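# Seat one blank on the fixture's two locating pins

## Task

Place a single blank on the fixture so that both locating pins pass through it and it rests flat on the rest pads. The second blank must stay off the fixture.

## Robot and tools

Robot: two simulated UR-style arms. left_arm carries a two-finger parallel gripper. right_arm carries a magnet gripper with a round rubber-ringed face (48 mm ring, 31 mm steel middle) that attracts only steel or iron. The two cameras are cam_left_wrist and cam_right_wrist, both 896x504, each mounted on its arm's wrist.

Frames: the scene frame has its origin at table height midway between the arms, +z up, +x out over the table, and left_arm on the +y side. Calibrated bases in that frame are left_arm (+0.044, +0.386, +0.013) m and right_arm (+0.039, -0.389, +0.013) m, each almost unrotated. Every pose, velocity and offset belonging to an arm is expressed in that arm's own base frame. Printed positions may be a few centimetres off. The left gripper's fingers point along its +z and close along its y. Its end_effector_position is the closed-pad point, and fingertips extend about 19 mm past it when shut. The magnet tool's end_effector_position is the centre of its face, with +z pointing out of the face.

Row format (used by execute_actions and move): one flat list of 16 numbers covering both arms, each in [-1, 1]. Order: left dx, dy, dz, rx, ry, rz, gripper position, force_limit, speed, then right dx, dy, dz, rx, ry, rz, magnet. The six pose numbers per arm are offsets, not poses. They are measured from that arm's Hand target as it stood when the action or move began, along its base axes. 1.0 equals 0.6 m for translation or 180 degrees for rotation, and rx, ry, rz form one rotation vector turning about the Hand target. Repeating an offset moves the arm again. Sending all six zeros re-commands the current Hand target. Gripper and magnet numbers are absolute commands, and 0 is a real command, so repeat the last values to leave them unchanged. Orientation requests are clipped to 32 degrees from the measured orientation on each step.

Gripper: position +1 means fully open (85 mm), about -0.8 brings the pads together, and -1 closes until blocked. force_limit and speed (both start at +1) control grip strength and closing rate, about 20 mm/s at -1 up to 150 mm/s at +1. They only take effect when the position number changes by at least 0.01. After closing, object_status 2 confirms a grip: 0 moving, 1 blocked while opening, 2 blocked while closing, 3 reached the target or fully shut. position_measured is in counts: 3 is open, 230 is pads touching.

Magnet: above 0.01 means on, 0 means off, and switching takes about 0.1 s. A flat steel part covering the middle is held with about 120 N. The pull weakens quickly with any gap. part_present=1 means strong pull, and magnet_out or magnet_back show where the magnet is. Stop just short of contact, because pressing about 1 mm past touch can hit the force limit.

Tools:
- execute_actions(actions, cameras): actions is a list of actions. Each action is a list of up to 15 rows at 1/30 s per row, and the last row is held to fill out 15 steps (0.5 s). Every row counts from the action's start pose. An empty list just reports state.
- move(target, speed, blend, stop_force, zero, blocking, cameras): straight-line path toward one row, or a list of up to 15 rows, all offset from the same starting Hand targets. speed is in m/s (0.002 to 3.6, default 0.25). blend is a corner radius in m. stop_force (3 to 120 N) ends an arm's path on a push against its motion. Do not rely on it while rotating, and omit it when backing off a contact. The result adds a move: line with the ending (done, off_target, moving, held, fault) and any limits (paced, held).
- wait(seconds 0 to 10), stop(), zoom_image(camera, region [x0,y0,x1,y1] of at most 504x504 px), zero_wrist_force(arm), read_manual(section) for licence text only, finished_scene(scene) which ends the scene permanently.

Results list joint positions, torques and velocities (shown as "within noise" when still), end effector pose, the Hand target (the last commanded pose that later offsets count from), and wrist force/torque in the tool's own axes plus a peak line. An arm often settles short of its Hand target, and sending the next command, even all zeros, asks for it again.

Cautions: the arms are stiff. Commanding a target past a firm contact can trigger a fault. A fault comes from joint torque over its limit (wrist joints 26.3 N m) or from about 150 N of outside force, and it freezes the arm for 10 s. Avoid fast contact, hard presses, squeezing a part hard while it still rests on something, swinging loads fast, collisions between the arms, and dropping or releasing moving parts. Anything falling off the table fails the task. Keep wrists clear of their own base, or the shoulder posture may flip. Motors heat up when held stretched out or pushing: a MOTOR HOT line appears at 70 °C and brakes engage at 85 °C. Loose objects may occasionally be nudged by outside disturbances.

Each tool is called as name(argument=value, ...), one argument or row to a line, values as JSON.

## Session

execute_actions(
  actions=[],
)

Scene clock: 0.00 s.
left_arm: end_effector_position=(+0.2958, +0.4978, +0.3319) position_measured=3 object_status=3 end_effector_quat_wxyz=(-0.106, +0.149, +0.983, -0.021) | right_arm: end_effector_position=(+0.4243, -0.0191, +0.3698) magnet_out=0 magnet_back=1 part_present=0 end_effector_quat_wxyz=(-0.446, +0.886, -0.026, +0.125)
Joint positions: left_arm=[0.739 -1.316 1.251 -1.336 -1.433 1.028] | right_arm=[-0.762 -1.764 1.874 -1.114 -0.744 -0.957]
Joint velocities: within noise
Joint torques (N m): no reading
Motor temperatures (°C): left_arm=[30 24 27 29 37 30] | right_arm=[35 31 30 44 31 38]
Wrist force (N): no reading
Wrist torque (N m): no reading
Wrist force, peak (N): no reading
Hand target: left_arm +0.2958, +0.4978, +0.3319; -0.106, +0.149, +0.983, -0.021 | right_arm +0.4243, -0.0191, +0.3698; -0.446, +0.886, -0.026, +0.125

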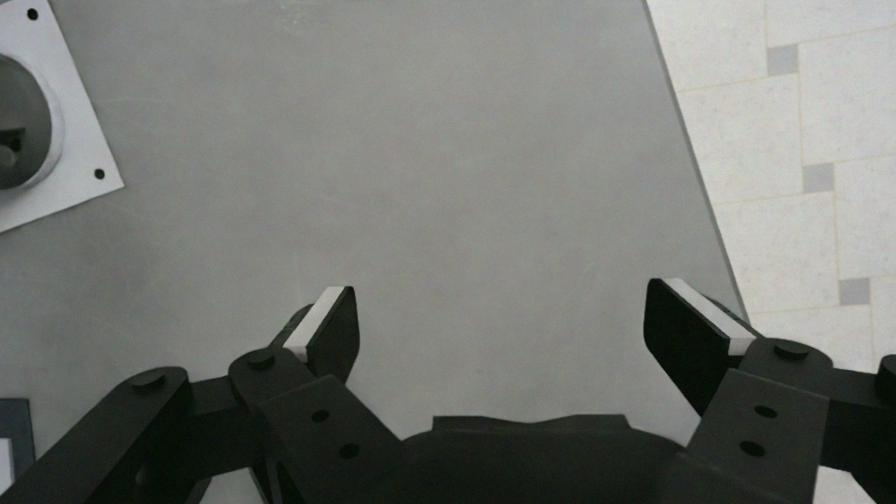

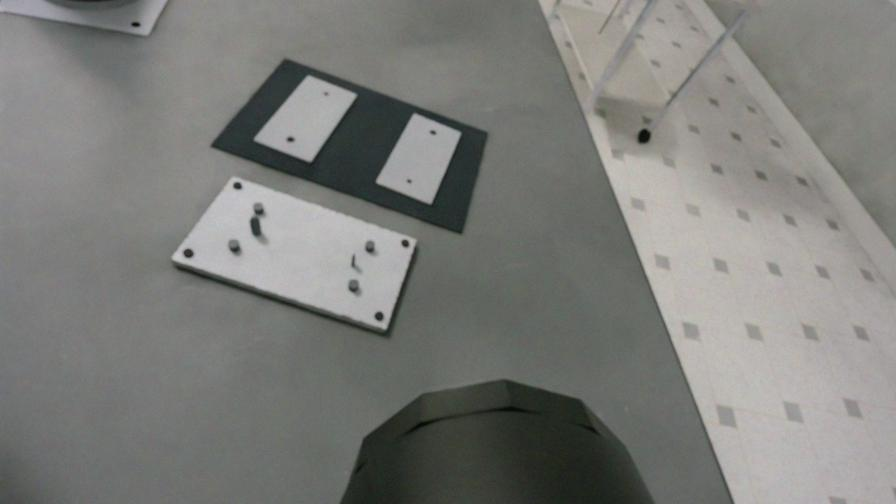

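move(
  target=[0,0,0,0,0,0,1,1,1,-0.04,0.75,0,-0.1645,0.293,-0.441,0],
  speed=0.5,
  cameras=["cam_right_wrist"],
)

zoom_image(
  camera="cam_right_wrist",
  region=[100, 0, 604, 400],
)

Scene clock: 3.03 s.
left_arm: end_effector_position=(+0.2958, +0.4978, +0.3319) position_measured=3 object_status=3 end_effector_quat_wxyz=(-0.106, +0.149, +0.983, -0.021) | right_arm: end_effector_position=(+0.4003, +0.4309, +0.3698) magnet_out=0 magnet_back=1 part_present=0 end_effector_quat_wxyz=(+0.000, +0.706, -0.708, -0.001)
Joint positions: left_arm=[0.739 -1.316 1.251 -1.336 -1.433 1.028] | right_arm=[0.593 -1.379 1.408 -1.6 -1.57 2.166]
Joint velocities: within noise
Joint torques (N m): left_arm=[0.11 -38.22 -26.59 -2.09 0.78 0.16] | right_arm=[8.96 -25.36 -36.06 -1.13 1.35 1.61]
Motor temperatures (°C): left_arm=[30 24 27 29 37 30] | right_arm=[35 31 30 44 31 38]
Wrist force (N): left_arm=[-0.1 -0.3 0.1] | right_arm=[-0.2 -1.0 -0.4]
Wrist torque (N m): left_arm=[-0.04 0.02 0.01] | right_arm=[0.04 -0.03 -0.19]
Wrist force, peak (N): left_arm=[0.1 0.3 0.1] | right_arm=[-1.5 -0.7 -0.7]
Hand target: left_arm +0.2958, +0.4978, +0.3319; -0.106, +0.149, +0.983, -0.021 | right_arm +0.4003, +0.4309, +0.3698; +0.000, +0.706, -0.708, -0.001
Off the commanded pose: left_arm 0.000 m, 0 deg | right_arm 0.000 m, 0 deg.
move: done
Images, in order (width x height): cam_right_wrist 896x504.

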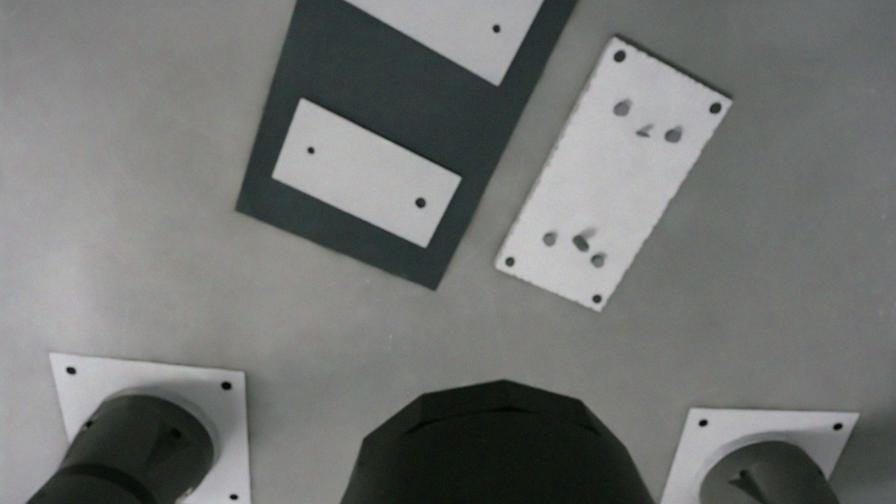

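Scaled by 1.000.

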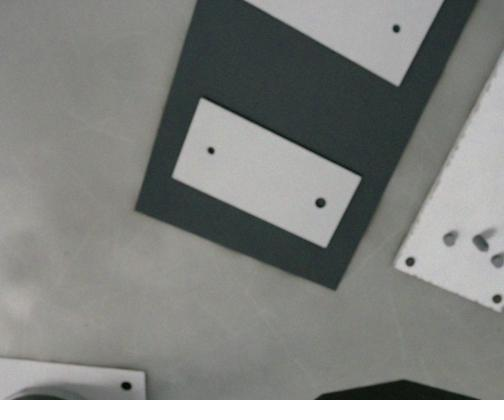

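move(
  target=[0,0,0,0,0,0,1,1,1,-0.04,-0.27,-0.2008,0,0,-0.117,0],
  speed=0.4,
  cameras=["cam_right_wrist"],
)

zoom_image(
  camera="cam_right_wrist",
  region=[380, 40, 500, 140],
)

move(
  target=[0,0,0,0,0,0,1,1,1,-0.182,0.07,0,0,0,0,0],
  cameras=["cam_right_wrist"],
)

zoom_image(
  camera="cam_right_wrist",
  region=[380, 40, 500, 140],
)

move(
  target=[0,0,0,0,0,0,1,1,1,0.198,0.352,0,0,0,0.489,0],
  speed=0.4,
  cameras=["cam_right_wrist"],
)

zoom_image(
  camera="cam_right_wrist",
  region=[290, 40, 590, 340],
)

Scene clock: 4.90 s.
left_arm: end_effector_position=(+0.2958, +0.4978, +0.3319) position_measured=3 object_status=3 end_effector_quat_wxyz=(-0.106, +0.149, +0.983, -0.021) | right_arm: end_effector_position=(+0.3763, +0.2690, +0.2494) magnet_out=0 magnet_back=1 part_present=0 end_effector_quat_wxyz=(+0.000, -0.565, +0.825, +0.001)
Joint positions: left_arm=[0.739 -1.316 1.251 -1.336 -1.433 1.028] | right_arm=[0.328 -1.626 1.989 -1.933 -1.57 2.268]
Joint velocities: within noise
Joint torques (N m): left_arm=[-1.41 -39.45 -27.52 -2.39 1.1 0.02] | right_arm=[-7.84 -28.62 -14.82 -4.74 1.38 -2.22]
Motor temperatures (°C): left_arm=[30 24 27 29 37 30] | right_arm=[35 31 30 44 31 38]
Wrist force (N): left_arm=[-0.1 0.0 0.1] | right_arm=[-0.3 -0.7 -0.6]
Wrist torque (N m): left_arm=[-0.01 0.01 0.00] | right_arm=[0.08 -0.05 -0.21]
Wrist force, peak (N): left_arm=[-0.2 -0.3 0.1] | right_arm=[-1.7 -0.9 -1.9]
Hand target: left_arm +0.2958, +0.4978, +0.3319; -0.106, +0.149, +0.983, -0.021 | right_arm +0.3763, +0.2689, +0.2493; +0.000, -0.565, +0.825, +0.001
Off the commanded pose: left_arm 0.000 m, 0 deg | right_arm 0.000 m, 0 deg.
move: done
Images, in order (width x height): cam_right_wrist 896x504.

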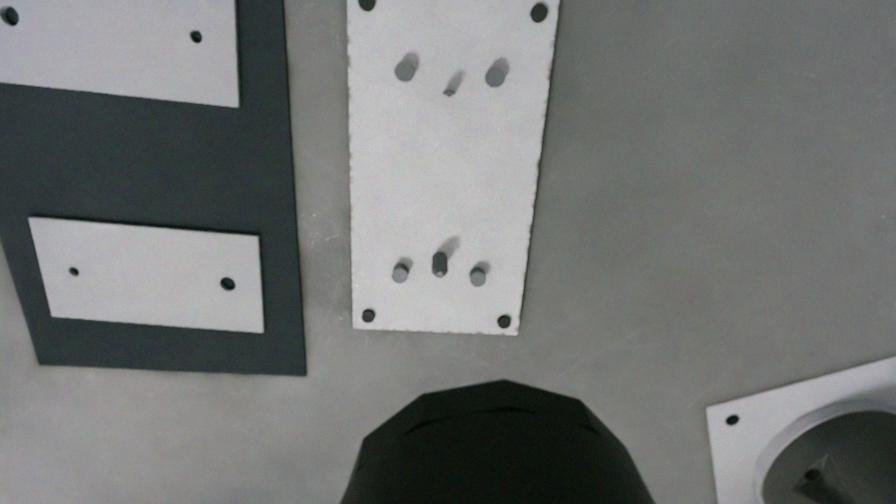

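Scaled by 4.200 from the camera's 896x504 image, which has a finer 1280x720 frame.

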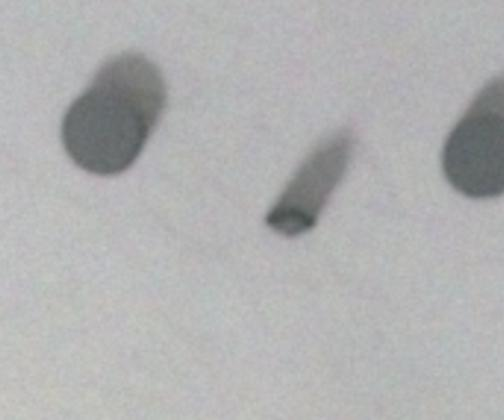

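Scene clock: 6.10 s.
left_arm: end_effector_position=(+0.2958, +0.4978, +0.3319) position_measured=3 object_status=3 end_effector_quat_wxyz=(-0.106, +0.149, +0.983, -0.021) | right_arm: end_effector_position=(+0.2672, +0.3109, +0.2493) magnet_out=0 magnet_back=1 part_present=0 end_effector_quat_wxyz=(+0.000, -0.565, +0.825, +0.001)
Joint positions: left_arm=[0.739 -1.316 1.251 -1.336 -1.433 1.028] | right_arm=[0.529 -1.763 2.107 -1.914 -1.569 2.469]
Joint velocities: within noise
Joint torques (N m): left_arm=[-1.82 -38.74 -25.07 -2.12 1.24 0.19] | right_arm=[7.74 -25.05 -14.58 -1.23 -1.5 1.66]
Motor temperatures (°C): left_arm=[30 24 27 29 37 30] | right_arm=[35 31 30 44 31 38]
Wrist force (N): left_arm=[-0.1 -0.1 0.0] | right_arm=[-0.2 -0.6 -1.0]
Wrist torque (N m): left_arm=[-0.01 0.03 0.00] | right_arm=[0.05 -0.04 -0.24]
Wrist force, peak (N): left_arm=[0.2 0.2 -0.1] | right_arm=[-0.3 -2.4 -0.4]
Hand target: left_arm +0.2958, +0.4978, +0.3319; -0.106, +0.149, +0.983, -0.021 | right_arm +0.2671, +0.3109, +0.2493; +0.000, -0.565, +0.825, +0.001
Off the commanded pose: left_arm 0.000 m, 0 deg | right_arm 0.000 m, 0 deg.
move: done
Images, in order (width x height): cam_right_wrist 896x504.

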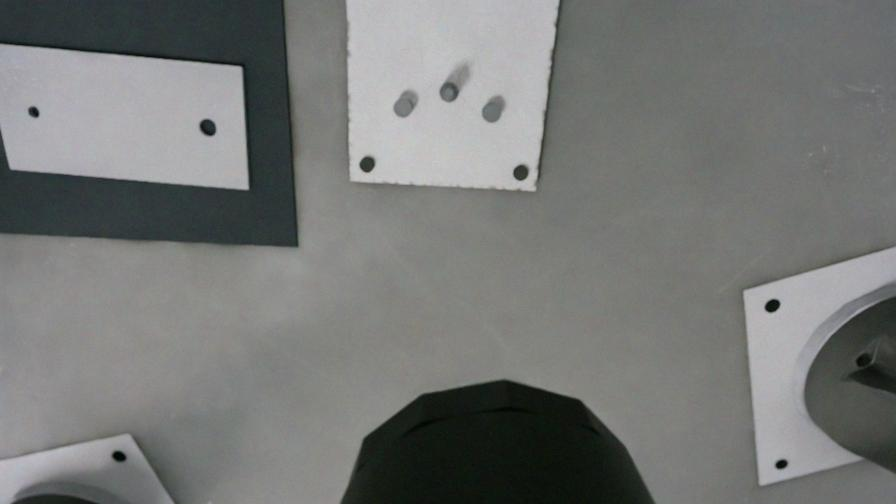

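Scaled by 4.200 from the camera's 896x504 image, which has a finer 1280x720 frame.

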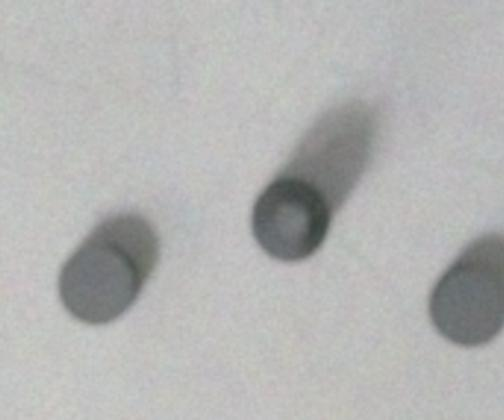

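Scene clock: 8.80 s.
left_arm: end_effector_position=(+0.2958, +0.4978, +0.3319) position_measured=3 object_status=3 end_effector_quat_wxyz=(-0.106, +0.149, +0.983, -0.021) | right_arm: end_effector_position=(+0.3859, +0.5221, +0.2493) magnet_out=0 magnet_back=1 part_present=0 end_effector_quat_wxyz=(+0.001, +0.980, -0.201, +0.000)
Joint positions: left_arm=[0.739 -1.316 1.251 -1.336 -1.433 1.028] | right_arm=[0.728 -1.187 1.468 -1.851 -1.571 1.132]
Joint velocities: within noise
Joint torques (N m): left_arm=[-2.52 -40.13 -25.44 -2 1.53 0.18] | right_arm=[6.93 -33.19 -34.93 -0.98 1.34 -1.88]
Motor temperatures (°C): left_arm=[30 24 27 29 37 30] | right_arm=[35 31 30 44 31 38]
Wrist force (N): left_arm=[0.0 -0.1 0.1] | right_arm=[-0.2 -0.4 -0.2]
Wrist torque (N m): left_arm=[-0.02 0.01 0.00] | right_arm=[0.13 -0.07 -0.21]
Wrist force, peak (N): left_arm=[-0.2 0.0 0.3] | right_arm=[-0.3 -1.4 -0.5]
Hand target: left_arm +0.2958, +0.4978, +0.3319; -0.106, +0.149, +0.983, -0.021 | right_arm +0.3859, +0.5221, +0.2493; +0.001, +0.980, -0.201, +0.000
Off the commanded pose: left_arm 0.000 m, 0 deg | right_arm 0.000 m, 0 deg.
move: done
Images, in order (width x height): cam_right_wrist 896x504.

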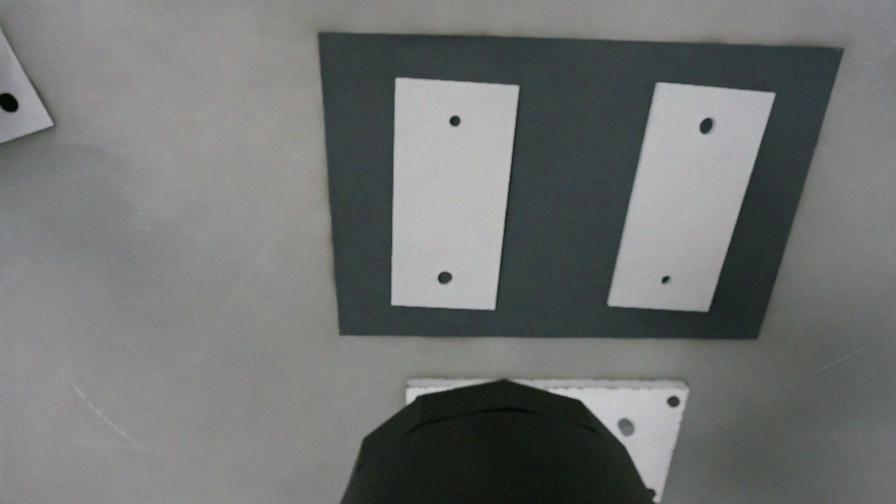

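Scaled by 1.680 from the camera's 896x504 image, which has a finer 1280x720 frame.

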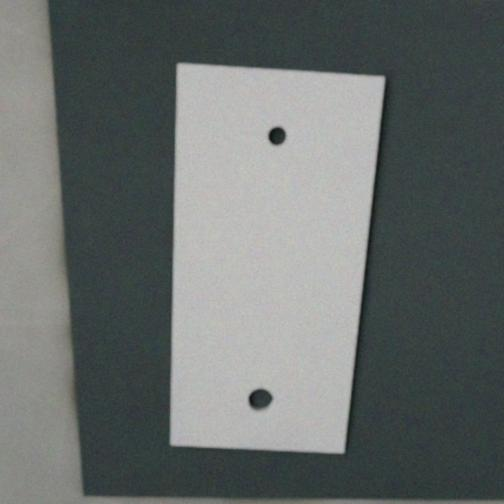

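move(
  target=[0,0,0,0,0,0,1,1,1,-0.0092,-0.0195,-0.408,0,0,0,0],
  cameras=[],
)

move(
  target=[0,0,0,0,0,0,1,1,1,0,0,-0.04,0,0,0,0],
  speed=0.005,
  stop_force=4,
  cameras=[],
)

move(
  target=[0,0,0,0,0,0,1,1,1,0,0,0,0,0,0,1],
  cameras=[],
)

move(
  target=[0,0,0,0,0,0,1,1,1,0,0,0.14,0,0,0,1],
  speed=0.12,
  cameras=["cam_right_wrist"],
)

zoom_image(
  camera="cam_right_wrist",
  region=[480, 100, 600, 200],
)

Scene clock: 12.30 s.
left_arm: end_effector_position=(+0.2958, +0.4978, +0.3319) position_measured=3 object_status=3 end_effector_quat_wxyz=(-0.106, +0.149, +0.983, -0.021) | right_arm: end_effector_position=(+0.3804, +0.5104, +0.0047) magnet_out=0 magnet_back=1 part_present=0 end_effector_quat_wxyz=(+0.001, +0.980, -0.201, +0.000)
Joint positions: left_arm=[0.739 -1.316 1.251 -1.336 -1.433 1.028] | right_arm=[0.719 -0.904 1.749 -2.415 -1.571 1.123]
Joint velocities: within noise
Joint torques (N m): left_arm=[-3.53 -40.23 -26.7 -1.65 1.31 0.27] | right_arm=[-3.13 -37.27 -27.56 -4.74 1.45 -1.08]
Motor temperatures (°C): left_arm=[30 24 27 29 37 30] | right_arm=[35 31 30 44 31 38]
Wrist force (N): left_arm=[-0.1 -0.1 0.0] | right_arm=[0.4 -0.8 -0.2]
Wrist torque (N m): left_arm=[-0.01 0.01 0.00] | right_arm=[0.08 -0.11 -0.23]
Wrist force, peak (N): left_arm=[-0.1 -0.3 0.3] | right_arm=[-0.2 -0.5 -1.9]
Hand target: left_arm +0.2958, +0.4978, +0.3319; -0.106, +0.149, +0.983, -0.021 | right_arm +0.3804, +0.5104, +0.0045; +0.001, +0.980, -0.201, +0.000
Off the commanded pose: left_arm 0.000 m, 0 deg | right_arm 0.000 m, 0 deg.
move: done
No camera images: "cameras" was empty.

Scene clock: 15.57 s.
left_arm: end_effector_position=(+0.2958, +0.4978, +0.3319) position_measured=3 object_status=3 end_effector_quat_wxyz=(-0.106, +0.149, +0.983, -0.021) | right_arm: end_effector_position=(+0.3804, +0.5104, -0.0063) magnet_out=0 magnet_back=1 part_present=0 end_effector_quat_wxyz=(+0.001, +0.980, -0.201, +0.000)
Joint positions: left_arm=[0.739 -1.316 1.251 -1.336 -1.433 1.028] | right_arm=[0.719 -0.884 1.752 -2.437 -1.571 1.123]
Joint velocities: within noise
Joint torques (N m): left_arm=[-5.43 -39.51 -26.12 -1.8 1.4 0.2] | right_arm=[6.41 -51.92 -15.58 -0.99 1.23 1.07]
Motor temperatures (°C): left_arm=[30 24 27 29 37 30] | right_arm=[35 31 30 44 31 38]
Wrist force (N): left_arm=[-0.1 0.1 -0.1] | right_arm=[0.4 -1.1 -2.3]
Wrist torque (N m): left_arm=[0.01 0.01 0.00] | right_arm=[0.13 -0.06 -0.25]
Wrist force, peak (N): left_arm=[-0.1 0.0 0.4] | right_arm=[-2.1 7.1 -13.2]
Hand target: left_arm +0.2958, +0.4978, +0.3319; -0.106, +0.149, +0.983, -0.021 | right_arm +0.3804, +0.5104, -0.0063; +0.001, +0.980, -0.201, +0.000 (not the last commanded pose)
Off the commanded pose: left_arm 0.000 m, 0 deg | right_arm 0.013 m, 0 deg.
move: contact (right_arm)
No camera images: "cameras" was empty.

Scene clock: 16.07 s.
left_arm: end_effector_position=(+0.2958, +0.4978, +0.3319) position_measured=3 object_status=3 end_effector_quat_wxyz=(-0.106, +0.149, +0.983, -0.021) | right_arm: end_effector_position=(+0.3804, +0.5104, -0.0063) magnet_out=1 magnet_back=0 part_present=1 end_effector_quat_wxyz=(+0.001, +0.980, -0.201, +0.000)
Joint positions: left_arm=[0.739 -1.316 1.251 -1.336 -1.433 1.028] | right_arm=[0.719 -0.884 1.752 -2.437 -1.571 1.123]
Joint velocities: within noise
Joint torques (N m): left_arm=[-5.63 -40.16 -27.26 -1.82 1.5 0.28] | right_arm=[7.6 -52.18 -19.61 -1.61 1.19 1.07]
Motor temperatures (°C): left_arm=[30 24 27 29 37 30] | right_arm=[35 31 30 44 31 38]
Wrist force (N): left_arm=[-0.1 0.0 0.2] | right_arm=[0.5 -1.5 1.1]
Wrist torque (N m): left_arm=[0.00 0.03 0.00] | right_arm=[0.31 0.00 -0.24]
Wrist force, peak (N): left_arm=[-0.3 0.0 0.1] | right_arm=[0.9 -1.4 -2.3]
Hand target: left_arm +0.2958, +0.4978, +0.3319; -0.106, +0.149, +0.983, -0.021 | right_arm +0.3804, +0.5104, -0.0063; +0.001, +0.980, -0.201, +0.000
Off the commanded pose: left_arm 0.000 m, 0 deg | right_arm 0.000 m, 0 deg.
move: done
No camera images: "cameras" was empty.

Scene clock: 17.37 s.
left_arm: end_effector_position=(+0.2958, +0.4978, +0.3319) position_measured=3 object_status=3 end_effector_quat_wxyz=(-0.106, +0.149, +0.983, -0.021) | right_arm: end_effector_position=(+0.3804, +0.5104, +0.0776) magnet_out=1 magnet_back=0 part_present=1 end_effector_quat_wxyz=(+0.001, +0.980, -0.201, +0.000)
Joint positions: left_arm=[0.739 -1.316 1.251 -1.336 -1.433 1.028] | right_arm=[0.719 -1.025 1.715 -2.26 -1.571 1.123]
Joint velocities: within noise
Joint torques (N m): left_arm=[-7.28 -38.14 -25.86 -1.8 1.65 0.26] | right_arm=[-7.83 -53.33 -31.71 -1.6 0.57 -1.63]
Motor temperatures (°C): left_arm=[30 24 27 29 37 30] | right_arm=[35 31 30 44 31 38]
Wrist force (N): left_arm=[-0.1 -0.1 0.0] | right_arm=[0.0 -0.5 3.6]
Wrist torque (N m): left_arm=[-0.02 0.01 0.01] | right_arm=[0.09 -0.07 -0.19]
Wrist force, peak (N): left_arm=[0.1 0.2 0.2] | right_arm=[0.2 -0.9 4.9]
Hand target: left_arm +0.2958, +0.4978, +0.3319; -0.106, +0.149, +0.983, -0.021 | right_arm +0.3804, +0.5104, +0.0777; +0.001, +0.980, -0.201, +0.000
Off the commanded pose: left_arm 0.000 m, 0 deg | right_arm 0.000 m, 0 deg.
move: done
Images, in order (width x height): cam_right_wrist 896x504.

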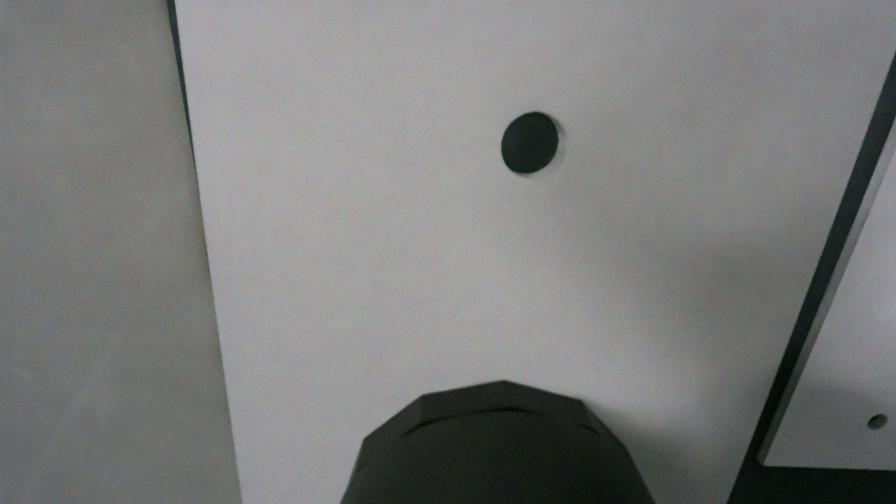

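Scaled by 4.200 from the camera's 896x504 image, which has a finer 1280x720 frame.

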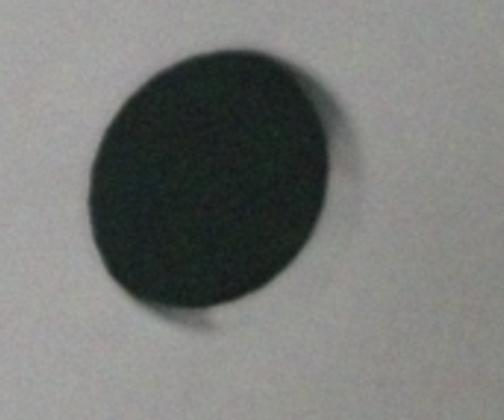

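move(
  target=[0,0,0,0,0,0,1,1,1,0.0037,-0.396,0,0,0,-0.4872,1],
  speed=0.35,
  cameras=[],
)

move(
  target=[0,0,0,0,0,0,1,1,1,0,0,-0.0695,0,0,0,1],
  speed=0.06,
  cameras=["cam_right_wrist"],
)

zoom_image(
  camera="cam_right_wrist",
  region=[480, 100, 600, 200],
)

Scene clock: 20.47 s.
left_arm: end_effector_position=(+0.2958, +0.4978, +0.3319) position_measured=3 object_status=3 end_effector_quat_wxyz=(-0.106, +0.149, +0.983, -0.021) | right_arm: end_effector_position=(+0.3826, +0.2729, +0.0777) magnet_out=1 magnet_back=0 part_present=1 end_effector_quat_wxyz=(+0.000, -0.568, +0.823, +0.001)
Joint positions: left_arm=[0.739 -1.316 1.251 -1.336 -1.433 1.028] | right_arm=[0.331 -1.337 2.208 -2.441 -1.57 2.266]
Joint velocities: within noise
Joint torques (N m): left_arm=[-7.35 -40.88 -26.3 -1.33 1.44 0.32] | right_arm=[-7.69 -37.85 -8.89 -5.03 -1.31 1.51]
Motor temperatures (°C): left_arm=[30 24 27 29 37 30] | right_arm=[35 31 30 44 31 38]
Wrist force (N): left_arm=[-0.1 0.1 0.1] | right_arm=[-0.2 -1.1 3.7]
Wrist torque (N m): left_arm=[0.00 0.01 0.01] | right_arm=[0.05 -0.03 -0.27]
Wrist force, peak (N): left_arm=[-0.3 0.0 -0.3] | right_arm=[-0.2 -0.8 3.8]
Hand target: left_arm +0.2958, +0.4978, +0.3319; -0.106, +0.149, +0.983, -0.021 | right_arm +0.3826, +0.2728, +0.0777; +0.000, -0.568, +0.823, +0.001
Off the commanded pose: left_arm 0.000 m, 0 deg | right_arm 0.000 m, 0 deg.
move: done
No camera images: "cameras" was empty.

Scene clock: 21.70 s.
left_arm: end_effector_position=(+0.2958, +0.4978, +0.3319) position_measured=3 object_status=3 end_effector_quat_wxyz=(-0.106, +0.149, +0.983, -0.021) | right_arm: end_effector_position=(+0.3827, +0.2728, +0.0361) magnet_out=1 magnet_back=0 part_present=1 end_effector_quat_wxyz=(+0.000, -0.567, +0.823, +0.001)
Joint positions: left_arm=[0.739 -1.316 1.251 -1.336 -1.433 1.028] | right_arm=[0.331 -1.238 2.237 -2.569 -1.57 2.266]
Joint velocities: within noise
Joint torques (N m): left_arm=[-8.29 -39.87 -26.26 -1.43 1.48 0.1] | right_arm=[4.52 -22.66 -7.06 -5.07 -1.53 1.85]
Motor temperatures (°C): left_arm=[30 24 27 29 37 30] | right_arm=[35 31 30 44 31 38]
Wrist force (N): left_arm=[-0.1 0.0 0.0] | right_arm=[0.0 -1.2 3.5]
Wrist torque (N m): left_arm=[-0.01 0.01 0.00] | right_arm=[0.01 -0.07 -0.21]
Wrist force, peak (N): left_arm=[-0.3 -0.1 -0.2] | right_arm=[0.3 -1.0 4.1]
Hand target: left_arm +0.2958, +0.4978, +0.3319; -0.106, +0.149, +0.983, -0.021 | right_arm +0.3826, +0.2728, +0.0360; +0.000, -0.568, +0.823, +0.001
Off the commanded pose: left_arm 0.000 m, 0 deg | right_arm 0.000 m, 0 deg.
move: done
Images, in order (width x height): cam_right_wrist 896x504.

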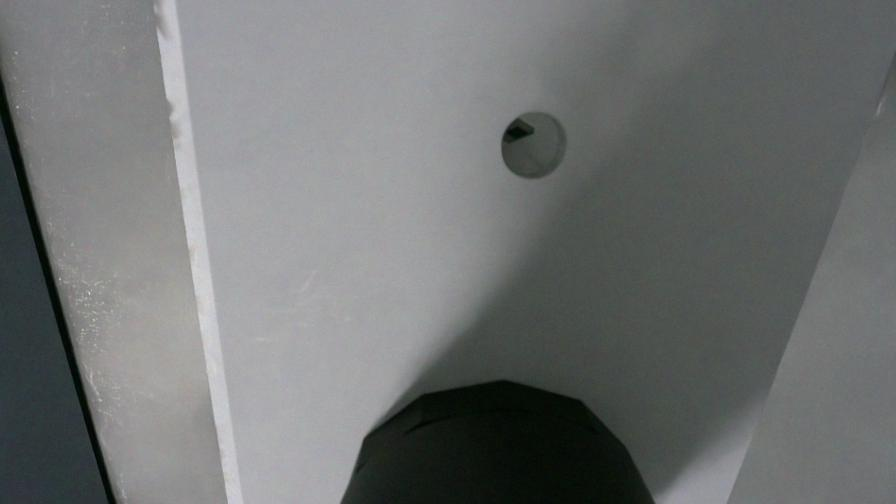

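Scaled by 4.200 from the camera's 896x504 image, which has a finer 1280x720 frame.

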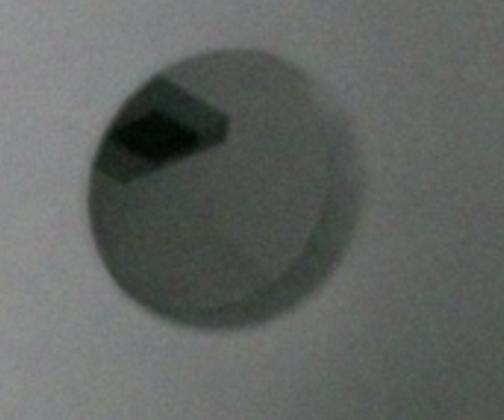

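move(
  target=[0,0,0,0,0,0,1,1,1,0,0,-0.05,0,0,0,1],
  speed=0.006,
  stop_force=7,
  cameras=["cam_right_wrist"],
)

zoom_image(
  camera="cam_right_wrist",
  region=[480, 100, 600, 200],
)

Scene clock: 25.23 s.
left_arm: end_effector_position=(+0.2958, +0.4978, +0.3319) position_measured=3 object_status=3 end_effector_quat_wxyz=(-0.106, +0.149, +0.983, -0.021) | right_arm: end_effector_position=(+0.3827, +0.2728, +0.0242) magnet_out=1 magnet_back=0 part_present=1 end_effector_quat_wxyz=(+0.000, -0.568, +0.823, +0.001)
Joint positions: left_arm=[0.739 -1.316 1.251 -1.336 -1.433 1.028] | right_arm=[0.331 -1.207 2.243 -2.606 -1.57 2.266]
Joint velocities: within noise
Joint torques (N m): left_arm=[-8.34 -40.69 -26.74 -1.11 1.43 0.13] | right_arm=[7.55 -41.46 -21.5 -0.44 3.41 1.52]
Motor temperatures (°C): left_arm=[30 24 27 29 37 30] | right_arm=[35 31 30 44 31 38]
Wrist force (N): left_arm=[0.0 0.1 0.0] | right_arm=[2.8 -13.6 8.9]
Wrist torque (N m): left_arm=[0.01 0.01 0.00] | right_arm=[0.36 -0.07 -0.40]
Wrist force, peak (N): left_arm=[0.0 0.2 -0.3] | right_arm=[1.9 -15.1 9.5]
Hand target: left_arm +0.2958, +0.4978, +0.3319; -0.106, +0.149, +0.983, -0.021 | right_arm +0.3827, +0.2728, +0.0242; +0.000, -0.568, +0.823, +0.001 (not the last commanded pose)
Off the commanded pose: left_arm 0.000 m, 0 deg | right_arm 0.018 m, 0 deg.
move: contact (right_arm)
Images, in order (width x height): cam_right_wrist 896x504.

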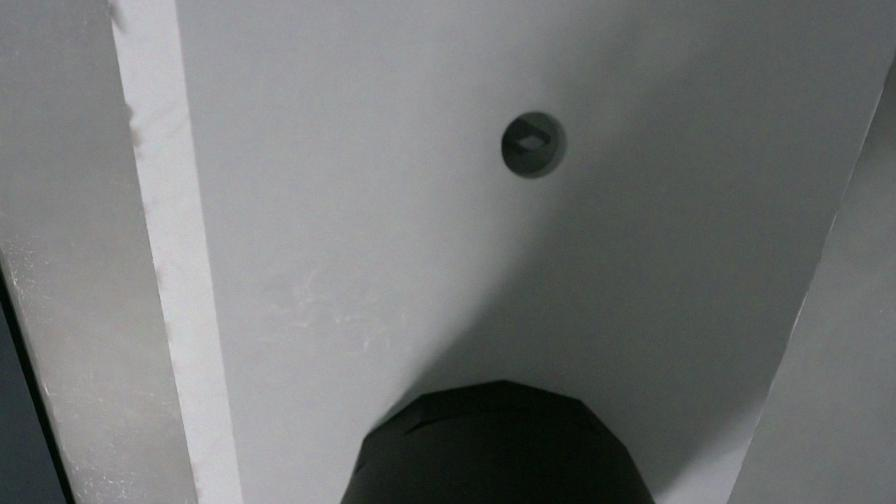

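Scaled by 4.200 from the camera's 896x504 image, which has a finer 1280x720 frame.

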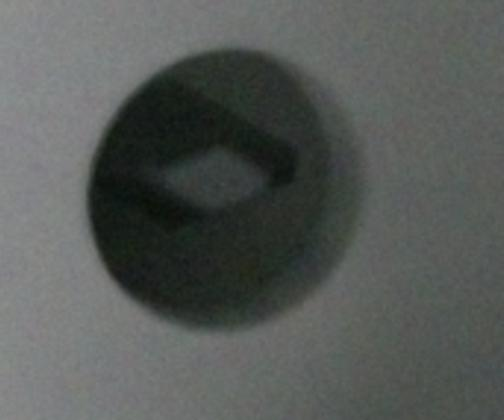

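move(
  target=[
    [0,0,0,0,0,0,1,1,1,0,0,0.0007,0,0,0,1],
    [0,0,0,0,0,0,1,1,1,0.0008,-0.00045,0.0007,0,0,0.0006,1],
  ],
  speed=0.01,
  cameras=[],
)

move(
  target=[0,0,0,0,0,0,1,1,1,0,0,-0.03,0,0,0,1],
  speed=0.006,
  stop_force=8,
  cameras=["cam_right_wrist"],
)

zoom_image(
  camera="cam_right_wrist",
  region=[480, 100, 600, 200],
)

Scene clock: 26.23 s.
left_arm: end_effector_position=(+0.2958, +0.4978, +0.3319) position_measured=3 object_status=3 end_effector_quat_wxyz=(-0.106, +0.149, +0.983, -0.021) | right_arm: end_effector_position=(+0.3831, +0.2726, +0.0246) magnet_out=1 magnet_back=0 part_present=1 end_effector_quat_wxyz=(+0.000, -0.568, +0.823, +0.001)
Joint positions: left_arm=[0.739 -1.316 1.251 -1.336 -1.433 1.028] | right_arm=[0.33 -1.208 2.242 -2.604 -1.57 2.263]
Joint velocities: within noise
Joint torques (N m): left_arm=[-8.96 -40.98 -26.72 -1.22 1.34 0.34] | right_arm=[-7.49 -23.84 -26.88 -1.39 -0.4 -1.95]
Motor temperatures (°C): left_arm=[30 24 27 29 37 30] | right_arm=[35 31 30 44 31 38]
Wrist force (N): left_arm=[-0.2 0.1 -0.1] | right_arm=[0.0 -1.3 3.5]
Wrist torque (N m): left_arm=[0.01 0.03 0.00] | right_arm=[0.02 -0.06 -0.23]
Wrist force, peak (N): left_arm=[0.0 0.0 0.3] | right_arm=[3.1 -13.6 9.7]
Hand target: left_arm +0.2958, +0.4978, +0.3319; -0.106, +0.149, +0.983, -0.021 | right_arm +0.3832, +0.2725, +0.0246; +0.000, -0.568, +0.823, +0.001
Off the commanded pose: left_arm 0.000 m, 0 deg | right_arm 0.000 m, 0 deg.
move: done
No camera images: "cameras" was empty.

Scene clock: 28.33 s.
left_arm: end_effector_position=(+0.2958, +0.4978, +0.3319) position_measured=3 object_status=3 end_effector_quat_wxyz=(-0.106, +0.149, +0.983, -0.021) | right_arm: end_effector_position=(+0.3832, +0.2725, +0.0200) magnet_out=1 magnet_back=0 part_present=1 end_effector_quat_wxyz=(+0.000, -0.568, +0.823, +0.001)
Joint positions: left_arm=[0.739 -1.316 1.251 -1.336 -1.433 1.028] | right_arm=[0.33 -1.196 2.244 -2.618 -1.57 2.263]
Joint velocities: within noise
Joint torques (N m): left_arm=[-9.17 -41.84 -25.67 -1.12 1.49 -0.09] | right_arm=[-6.3 -41.25 -27.17 -2.68 0.73 -1.82]
Motor temperatures (°C): left_arm=[30 24 27 29 37 30] | right_arm=[35 31 30 44 31 38]
Wrist force (N): left_arm=[-0.1 0.0 0.1] | right_arm=[-0.1 4.0 5.2]
Wrist torque (N m): left_arm=[0.00 0.01 0.00] | right_arm=[0.21 -0.05 -0.06]
Wrist force, peak (N): left_arm=[-0.1 0.1 0.2] | right_arm=[6.0 8.4 -5.0]
Hand target: left_arm +0.2958, +0.4978, +0.3319; -0.106, +0.149, +0.983, -0.021 | right_arm +0.3832, +0.2725, +0.0200; +0.000, -0.568, +0.823, +0.001 (not the last commanded pose)
Off the commanded pose: left_arm 0.000 m, 0 deg | right_arm 0.013 m, 0 deg.
move: contact (right_arm)
Images, in order (width x height): cam_right_wrist 896x504.

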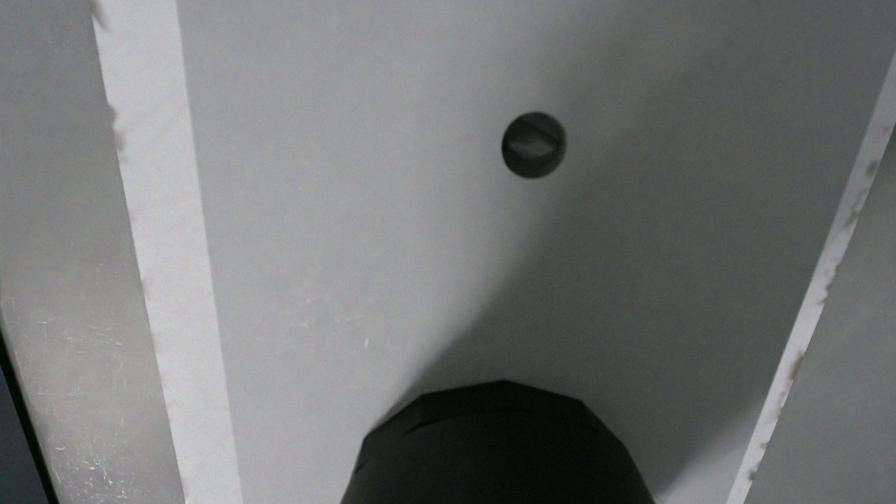

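Scaled by 4.200 from the camera's 896x504 image, which has a finer 1280x720 frame.

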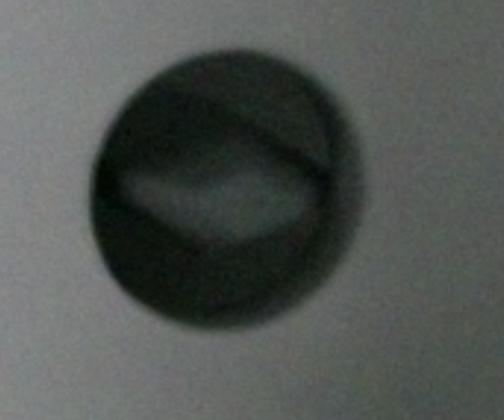

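move(
  target=[
    [0,0,0,0,0,0,1,1,1,0,0,0.0007,0,0,0,1],
    [0,0,0,0,0,0,1,1,1,-0.0005,0,0.0007,0,0,-0.0007,1],
  ],
  speed=0.01,
  cameras=[],
)

move(
  target=[0,0,0,0,0,0,1,1,1,0,0,-0.03,0,0,0,1],
  speed=0.006,
  stop_force=8,
  cameras=["cam_right_wrist"],
)

zoom_image(
  camera="cam_right_wrist",
  region=[480, 100, 600, 200],
)

Scene clock: 29.23 s.
left_arm: end_effector_position=(+0.2958, +0.4978, +0.3319) position_measured=3 object_status=3 end_effector_quat_wxyz=(-0.106, +0.149, +0.983, -0.021) | right_arm: end_effector_position=(+0.3829, +0.2725, +0.0204) magnet_out=1 magnet_back=0 part_present=1 end_effector_quat_wxyz=(+0.000, -0.567, +0.823, +0.001)
Joint positions: left_arm=[0.739 -1.316 1.251 -1.336 -1.433 1.028] | right_arm=[0.33 -1.198 2.245 -2.617 -1.57 2.265]
Joint velocities: within noise
Joint torques (N m): left_arm=[-9.11 -40.9 -26.13 -1.04 1.67 0.36] | right_arm=[7.54 -40.46 -4.86 -4.89 -0.32 1.7]
Motor temperatures (°C): left_arm=[30 24 27 29 37 30] | right_arm=[35 31 30 44 31 38]
Wrist force (N): left_arm=[0.1 0.2 0.1] | right_arm=[0.1 -1.2 3.5]
Wrist torque (N m): left_arm=[0.03 -0.02 0.00] | right_arm=[0.03 -0.07 -0.23]
Wrist force, peak (N): left_arm=[0.0 0.3 -0.2] | right_arm=[0.3 4.4 6.5]
Hand target: left_arm +0.2958, +0.4978, +0.3319; -0.106, +0.149, +0.983, -0.021 | right_arm +0.3829, +0.2725, +0.0204; +0.000, -0.567, +0.823, +0.001
Off the commanded pose: left_arm 0.000 m, 0 deg | right_arm 0.000 m, 0 deg.
move: done
No camera images: "cameras" was empty.

Scene clock: 31.47 s.
left_arm: end_effector_position=(+0.2958, +0.4978, +0.3319) position_measured=3 object_status=3 end_effector_quat_wxyz=(-0.106, +0.149, +0.983, -0.021) | right_arm: end_effector_position=(+0.3828, +0.2725, +0.0132) magnet_out=1 magnet_back=0 part_present=1 end_effector_quat_wxyz=(+0.000, -0.567, +0.823, +0.001)
Joint positions: left_arm=[0.739 -1.316 1.251 -1.336 -1.433 1.028] | right_arm=[0.331 -1.179 2.248 -2.639 -1.57 2.266]
Joint velocities: within noise
Joint torques (N m): left_arm=[-9.22 -42.18 -27.4 -1.1 1.41 0.31] | right_arm=[4.19 -35.54 -22.6 -0.7 1.68 1.01]
Motor temperatures (°C): left_arm=[30 24 27 29 37 30] | right_arm=[35 31 30 44 31 38]
Wrist force (N): left_arm=[0.1 0.1 0.1] | right_arm=[2.1 -1.0 -3.6]
Wrist torque (N m): left_arm=[0.01 -0.01 0.00] | right_arm=[0.57 -0.01 -0.04]
Wrist force, peak (N): left_arm=[0.3 0.0 0.2] | right_arm=[14.2 11.2 -31.8]
Hand target: left_arm +0.2958, +0.4978, +0.3319; -0.106, +0.149, +0.983, -0.021 | right_arm +0.3829, +0.2725, +0.0132; +0.000, -0.567, +0.823, +0.001 (not the last commanded pose)
Off the commanded pose: left_arm 0.000 m, 0 deg | right_arm 0.011 m, 0 deg.
move: contact (right_arm)
Images, in order (width x height): cam_right_wrist 896x504.

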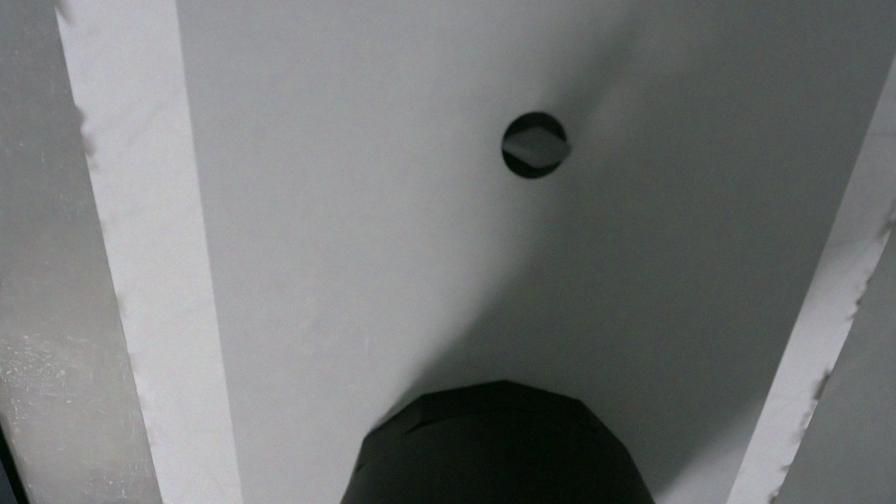

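Scaled by 4.200 from the camera's 896x504 image, which has a finer 1280x720 frame.

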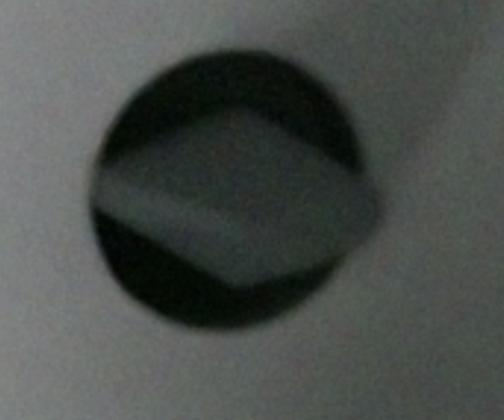

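move(
  target=[0,0,0,0,0,0,1,1,1,0,0,0,0,0,0,0],
  cameras=[],
)

move(
  target=[
    [0,0,0,0,0,0,1,1,1,0,0,0.05,0,0,0,0],
    [0,0,0,0,0,0,1,1,1,-0.08,0.03,0.3,0,0,0,0],
  ],
  speed=[0.05,0.3],
  cameras=["cam_right_wrist"],
)

zoom_image(
  camera="cam_right_wrist",
  region=[300, 0, 600, 300],
)

Scene clock: 32.13 s.
left_arm: end_effector_position=(+0.2958, +0.4978, +0.3319) position_measured=3 object_status=3 end_effector_quat_wxyz=(-0.106, +0.149, +0.983, -0.021) | right_arm: end_effector_position=(+0.3829, +0.2725, +0.0133) magnet_out=0 magnet_back=1 part_present=0 end_effector_quat_wxyz=(+0.000, -0.567, +0.823, +0.001)
Joint positions: left_arm=[0.739 -1.316 1.251 -1.336 -1.433 1.028] | right_arm=[0.331 -1.179 2.248 -2.639 -1.57 2.266]
Joint velocities: within noise
Joint torques (N m): left_arm=[-9.77 -41.73 -26.84 -0.93 1.21 0.16] | right_arm=[1.98 -25.38 -22.83 -2.07 1.92 1.2]
Motor temperatures (°C): left_arm=[30 24 27 29 37 30] | right_arm=[35 31 30 44 31 38]
Wrist force (N): left_arm=[0.0 -0.2 -0.1] | right_arm=[6.8 3.7 -13.9]
Wrist torque (N m): left_arm=[-0.03 0.00 0.00] | right_arm=[0.28 0.00 -0.06]
Wrist force, peak (N): left_arm=[0.0 0.1 -0.2] | right_arm=[6.5 3.3 -16.0]
Hand target: left_arm +0.2958, +0.4978, +0.3319; -0.106, +0.149, +0.983, -0.021 | right_arm +0.3829, +0.2725, +0.0132; +0.000, -0.567, +0.823, +0.001
Off the commanded pose: left_arm 0.000 m, 0 deg | right_arm 0.000 m, 0 deg.
move: done
No camera images: "cameras" was empty.

Scene clock: 34.10 s.
left_arm: end_effector_position=(+0.2958, +0.4978, +0.3319) position_measured=3 object_status=3 end_effector_quat_wxyz=(-0.106, +0.149, +0.983, -0.021) | right_arm: end_effector_position=(+0.3349, +0.2905, +0.1932) magnet_out=0 magnet_back=1 part_present=0 end_effector_quat_wxyz=(+0.000, -0.567, +0.823, +0.001)
Joint positions: left_arm=[0.739 -1.316 1.251 -1.336 -1.433 1.028] | right_arm=[0.409 -1.61 2.133 -2.093 -1.57 2.344]
Joint velocities: within noise
Joint torques (N m): left_arm=[-9.96 -41.77 -26.43 -1.09 1.3 0] | right_arm=[7.35 -28.4 -31.61 -1.22 -1.35 1.42]
Motor temperatures (°C): left_arm=[30 24 27 29 37 30] | right_arm=[35 31 30 44 31 38]
Wrist force (N): left_arm=[0.0 0.1 0.1] | right_arm=[0.0 -0.9 -1.0]
Wrist torque (N m): left_arm=[0.02 -0.01 0.00] | right_arm=[0.02 -0.08 -0.21]
Wrist force, peak (N): left_arm=[0.0 -0.3 -0.2] | right_arm=[6.4 3.4 -15.3]
Hand target: left_arm +0.2958, +0.4978, +0.3319; -0.106, +0.149, +0.983, -0.021 | right_arm +0.3349, +0.2905, +0.1932; +0.000, -0.567, +0.823, +0.001
Off the commanded pose: left_arm 0.000 m, 0 deg | right_arm 0.000 m, 0 deg.
move: done
Images, in order (width x height): cam_right_wrist 896x504.

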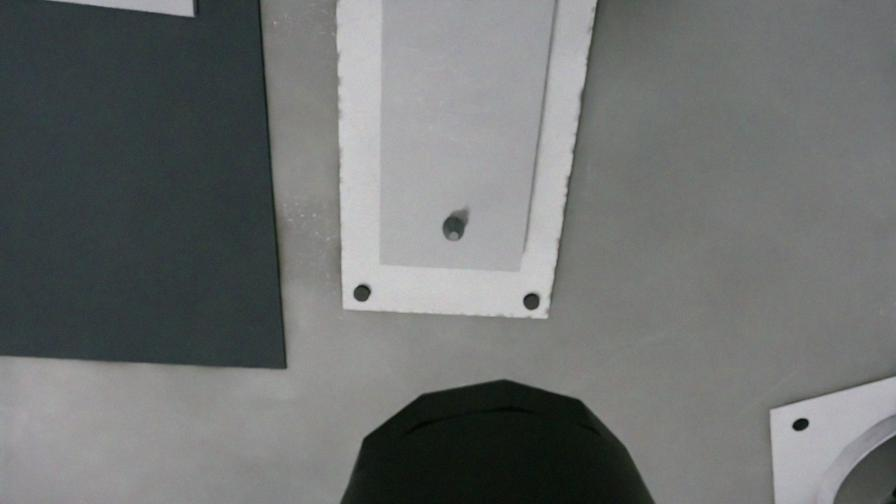

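Scaled by 1.680 from the camera's 896x504 image, which has a finer 1280x720 frame.

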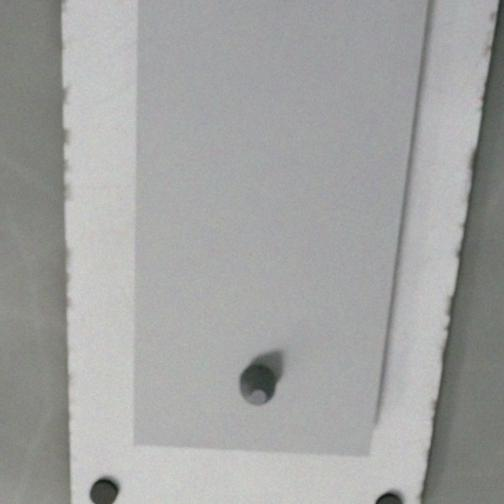

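finished_scene(
  scene=3,
)

The scene is finished: the task was done.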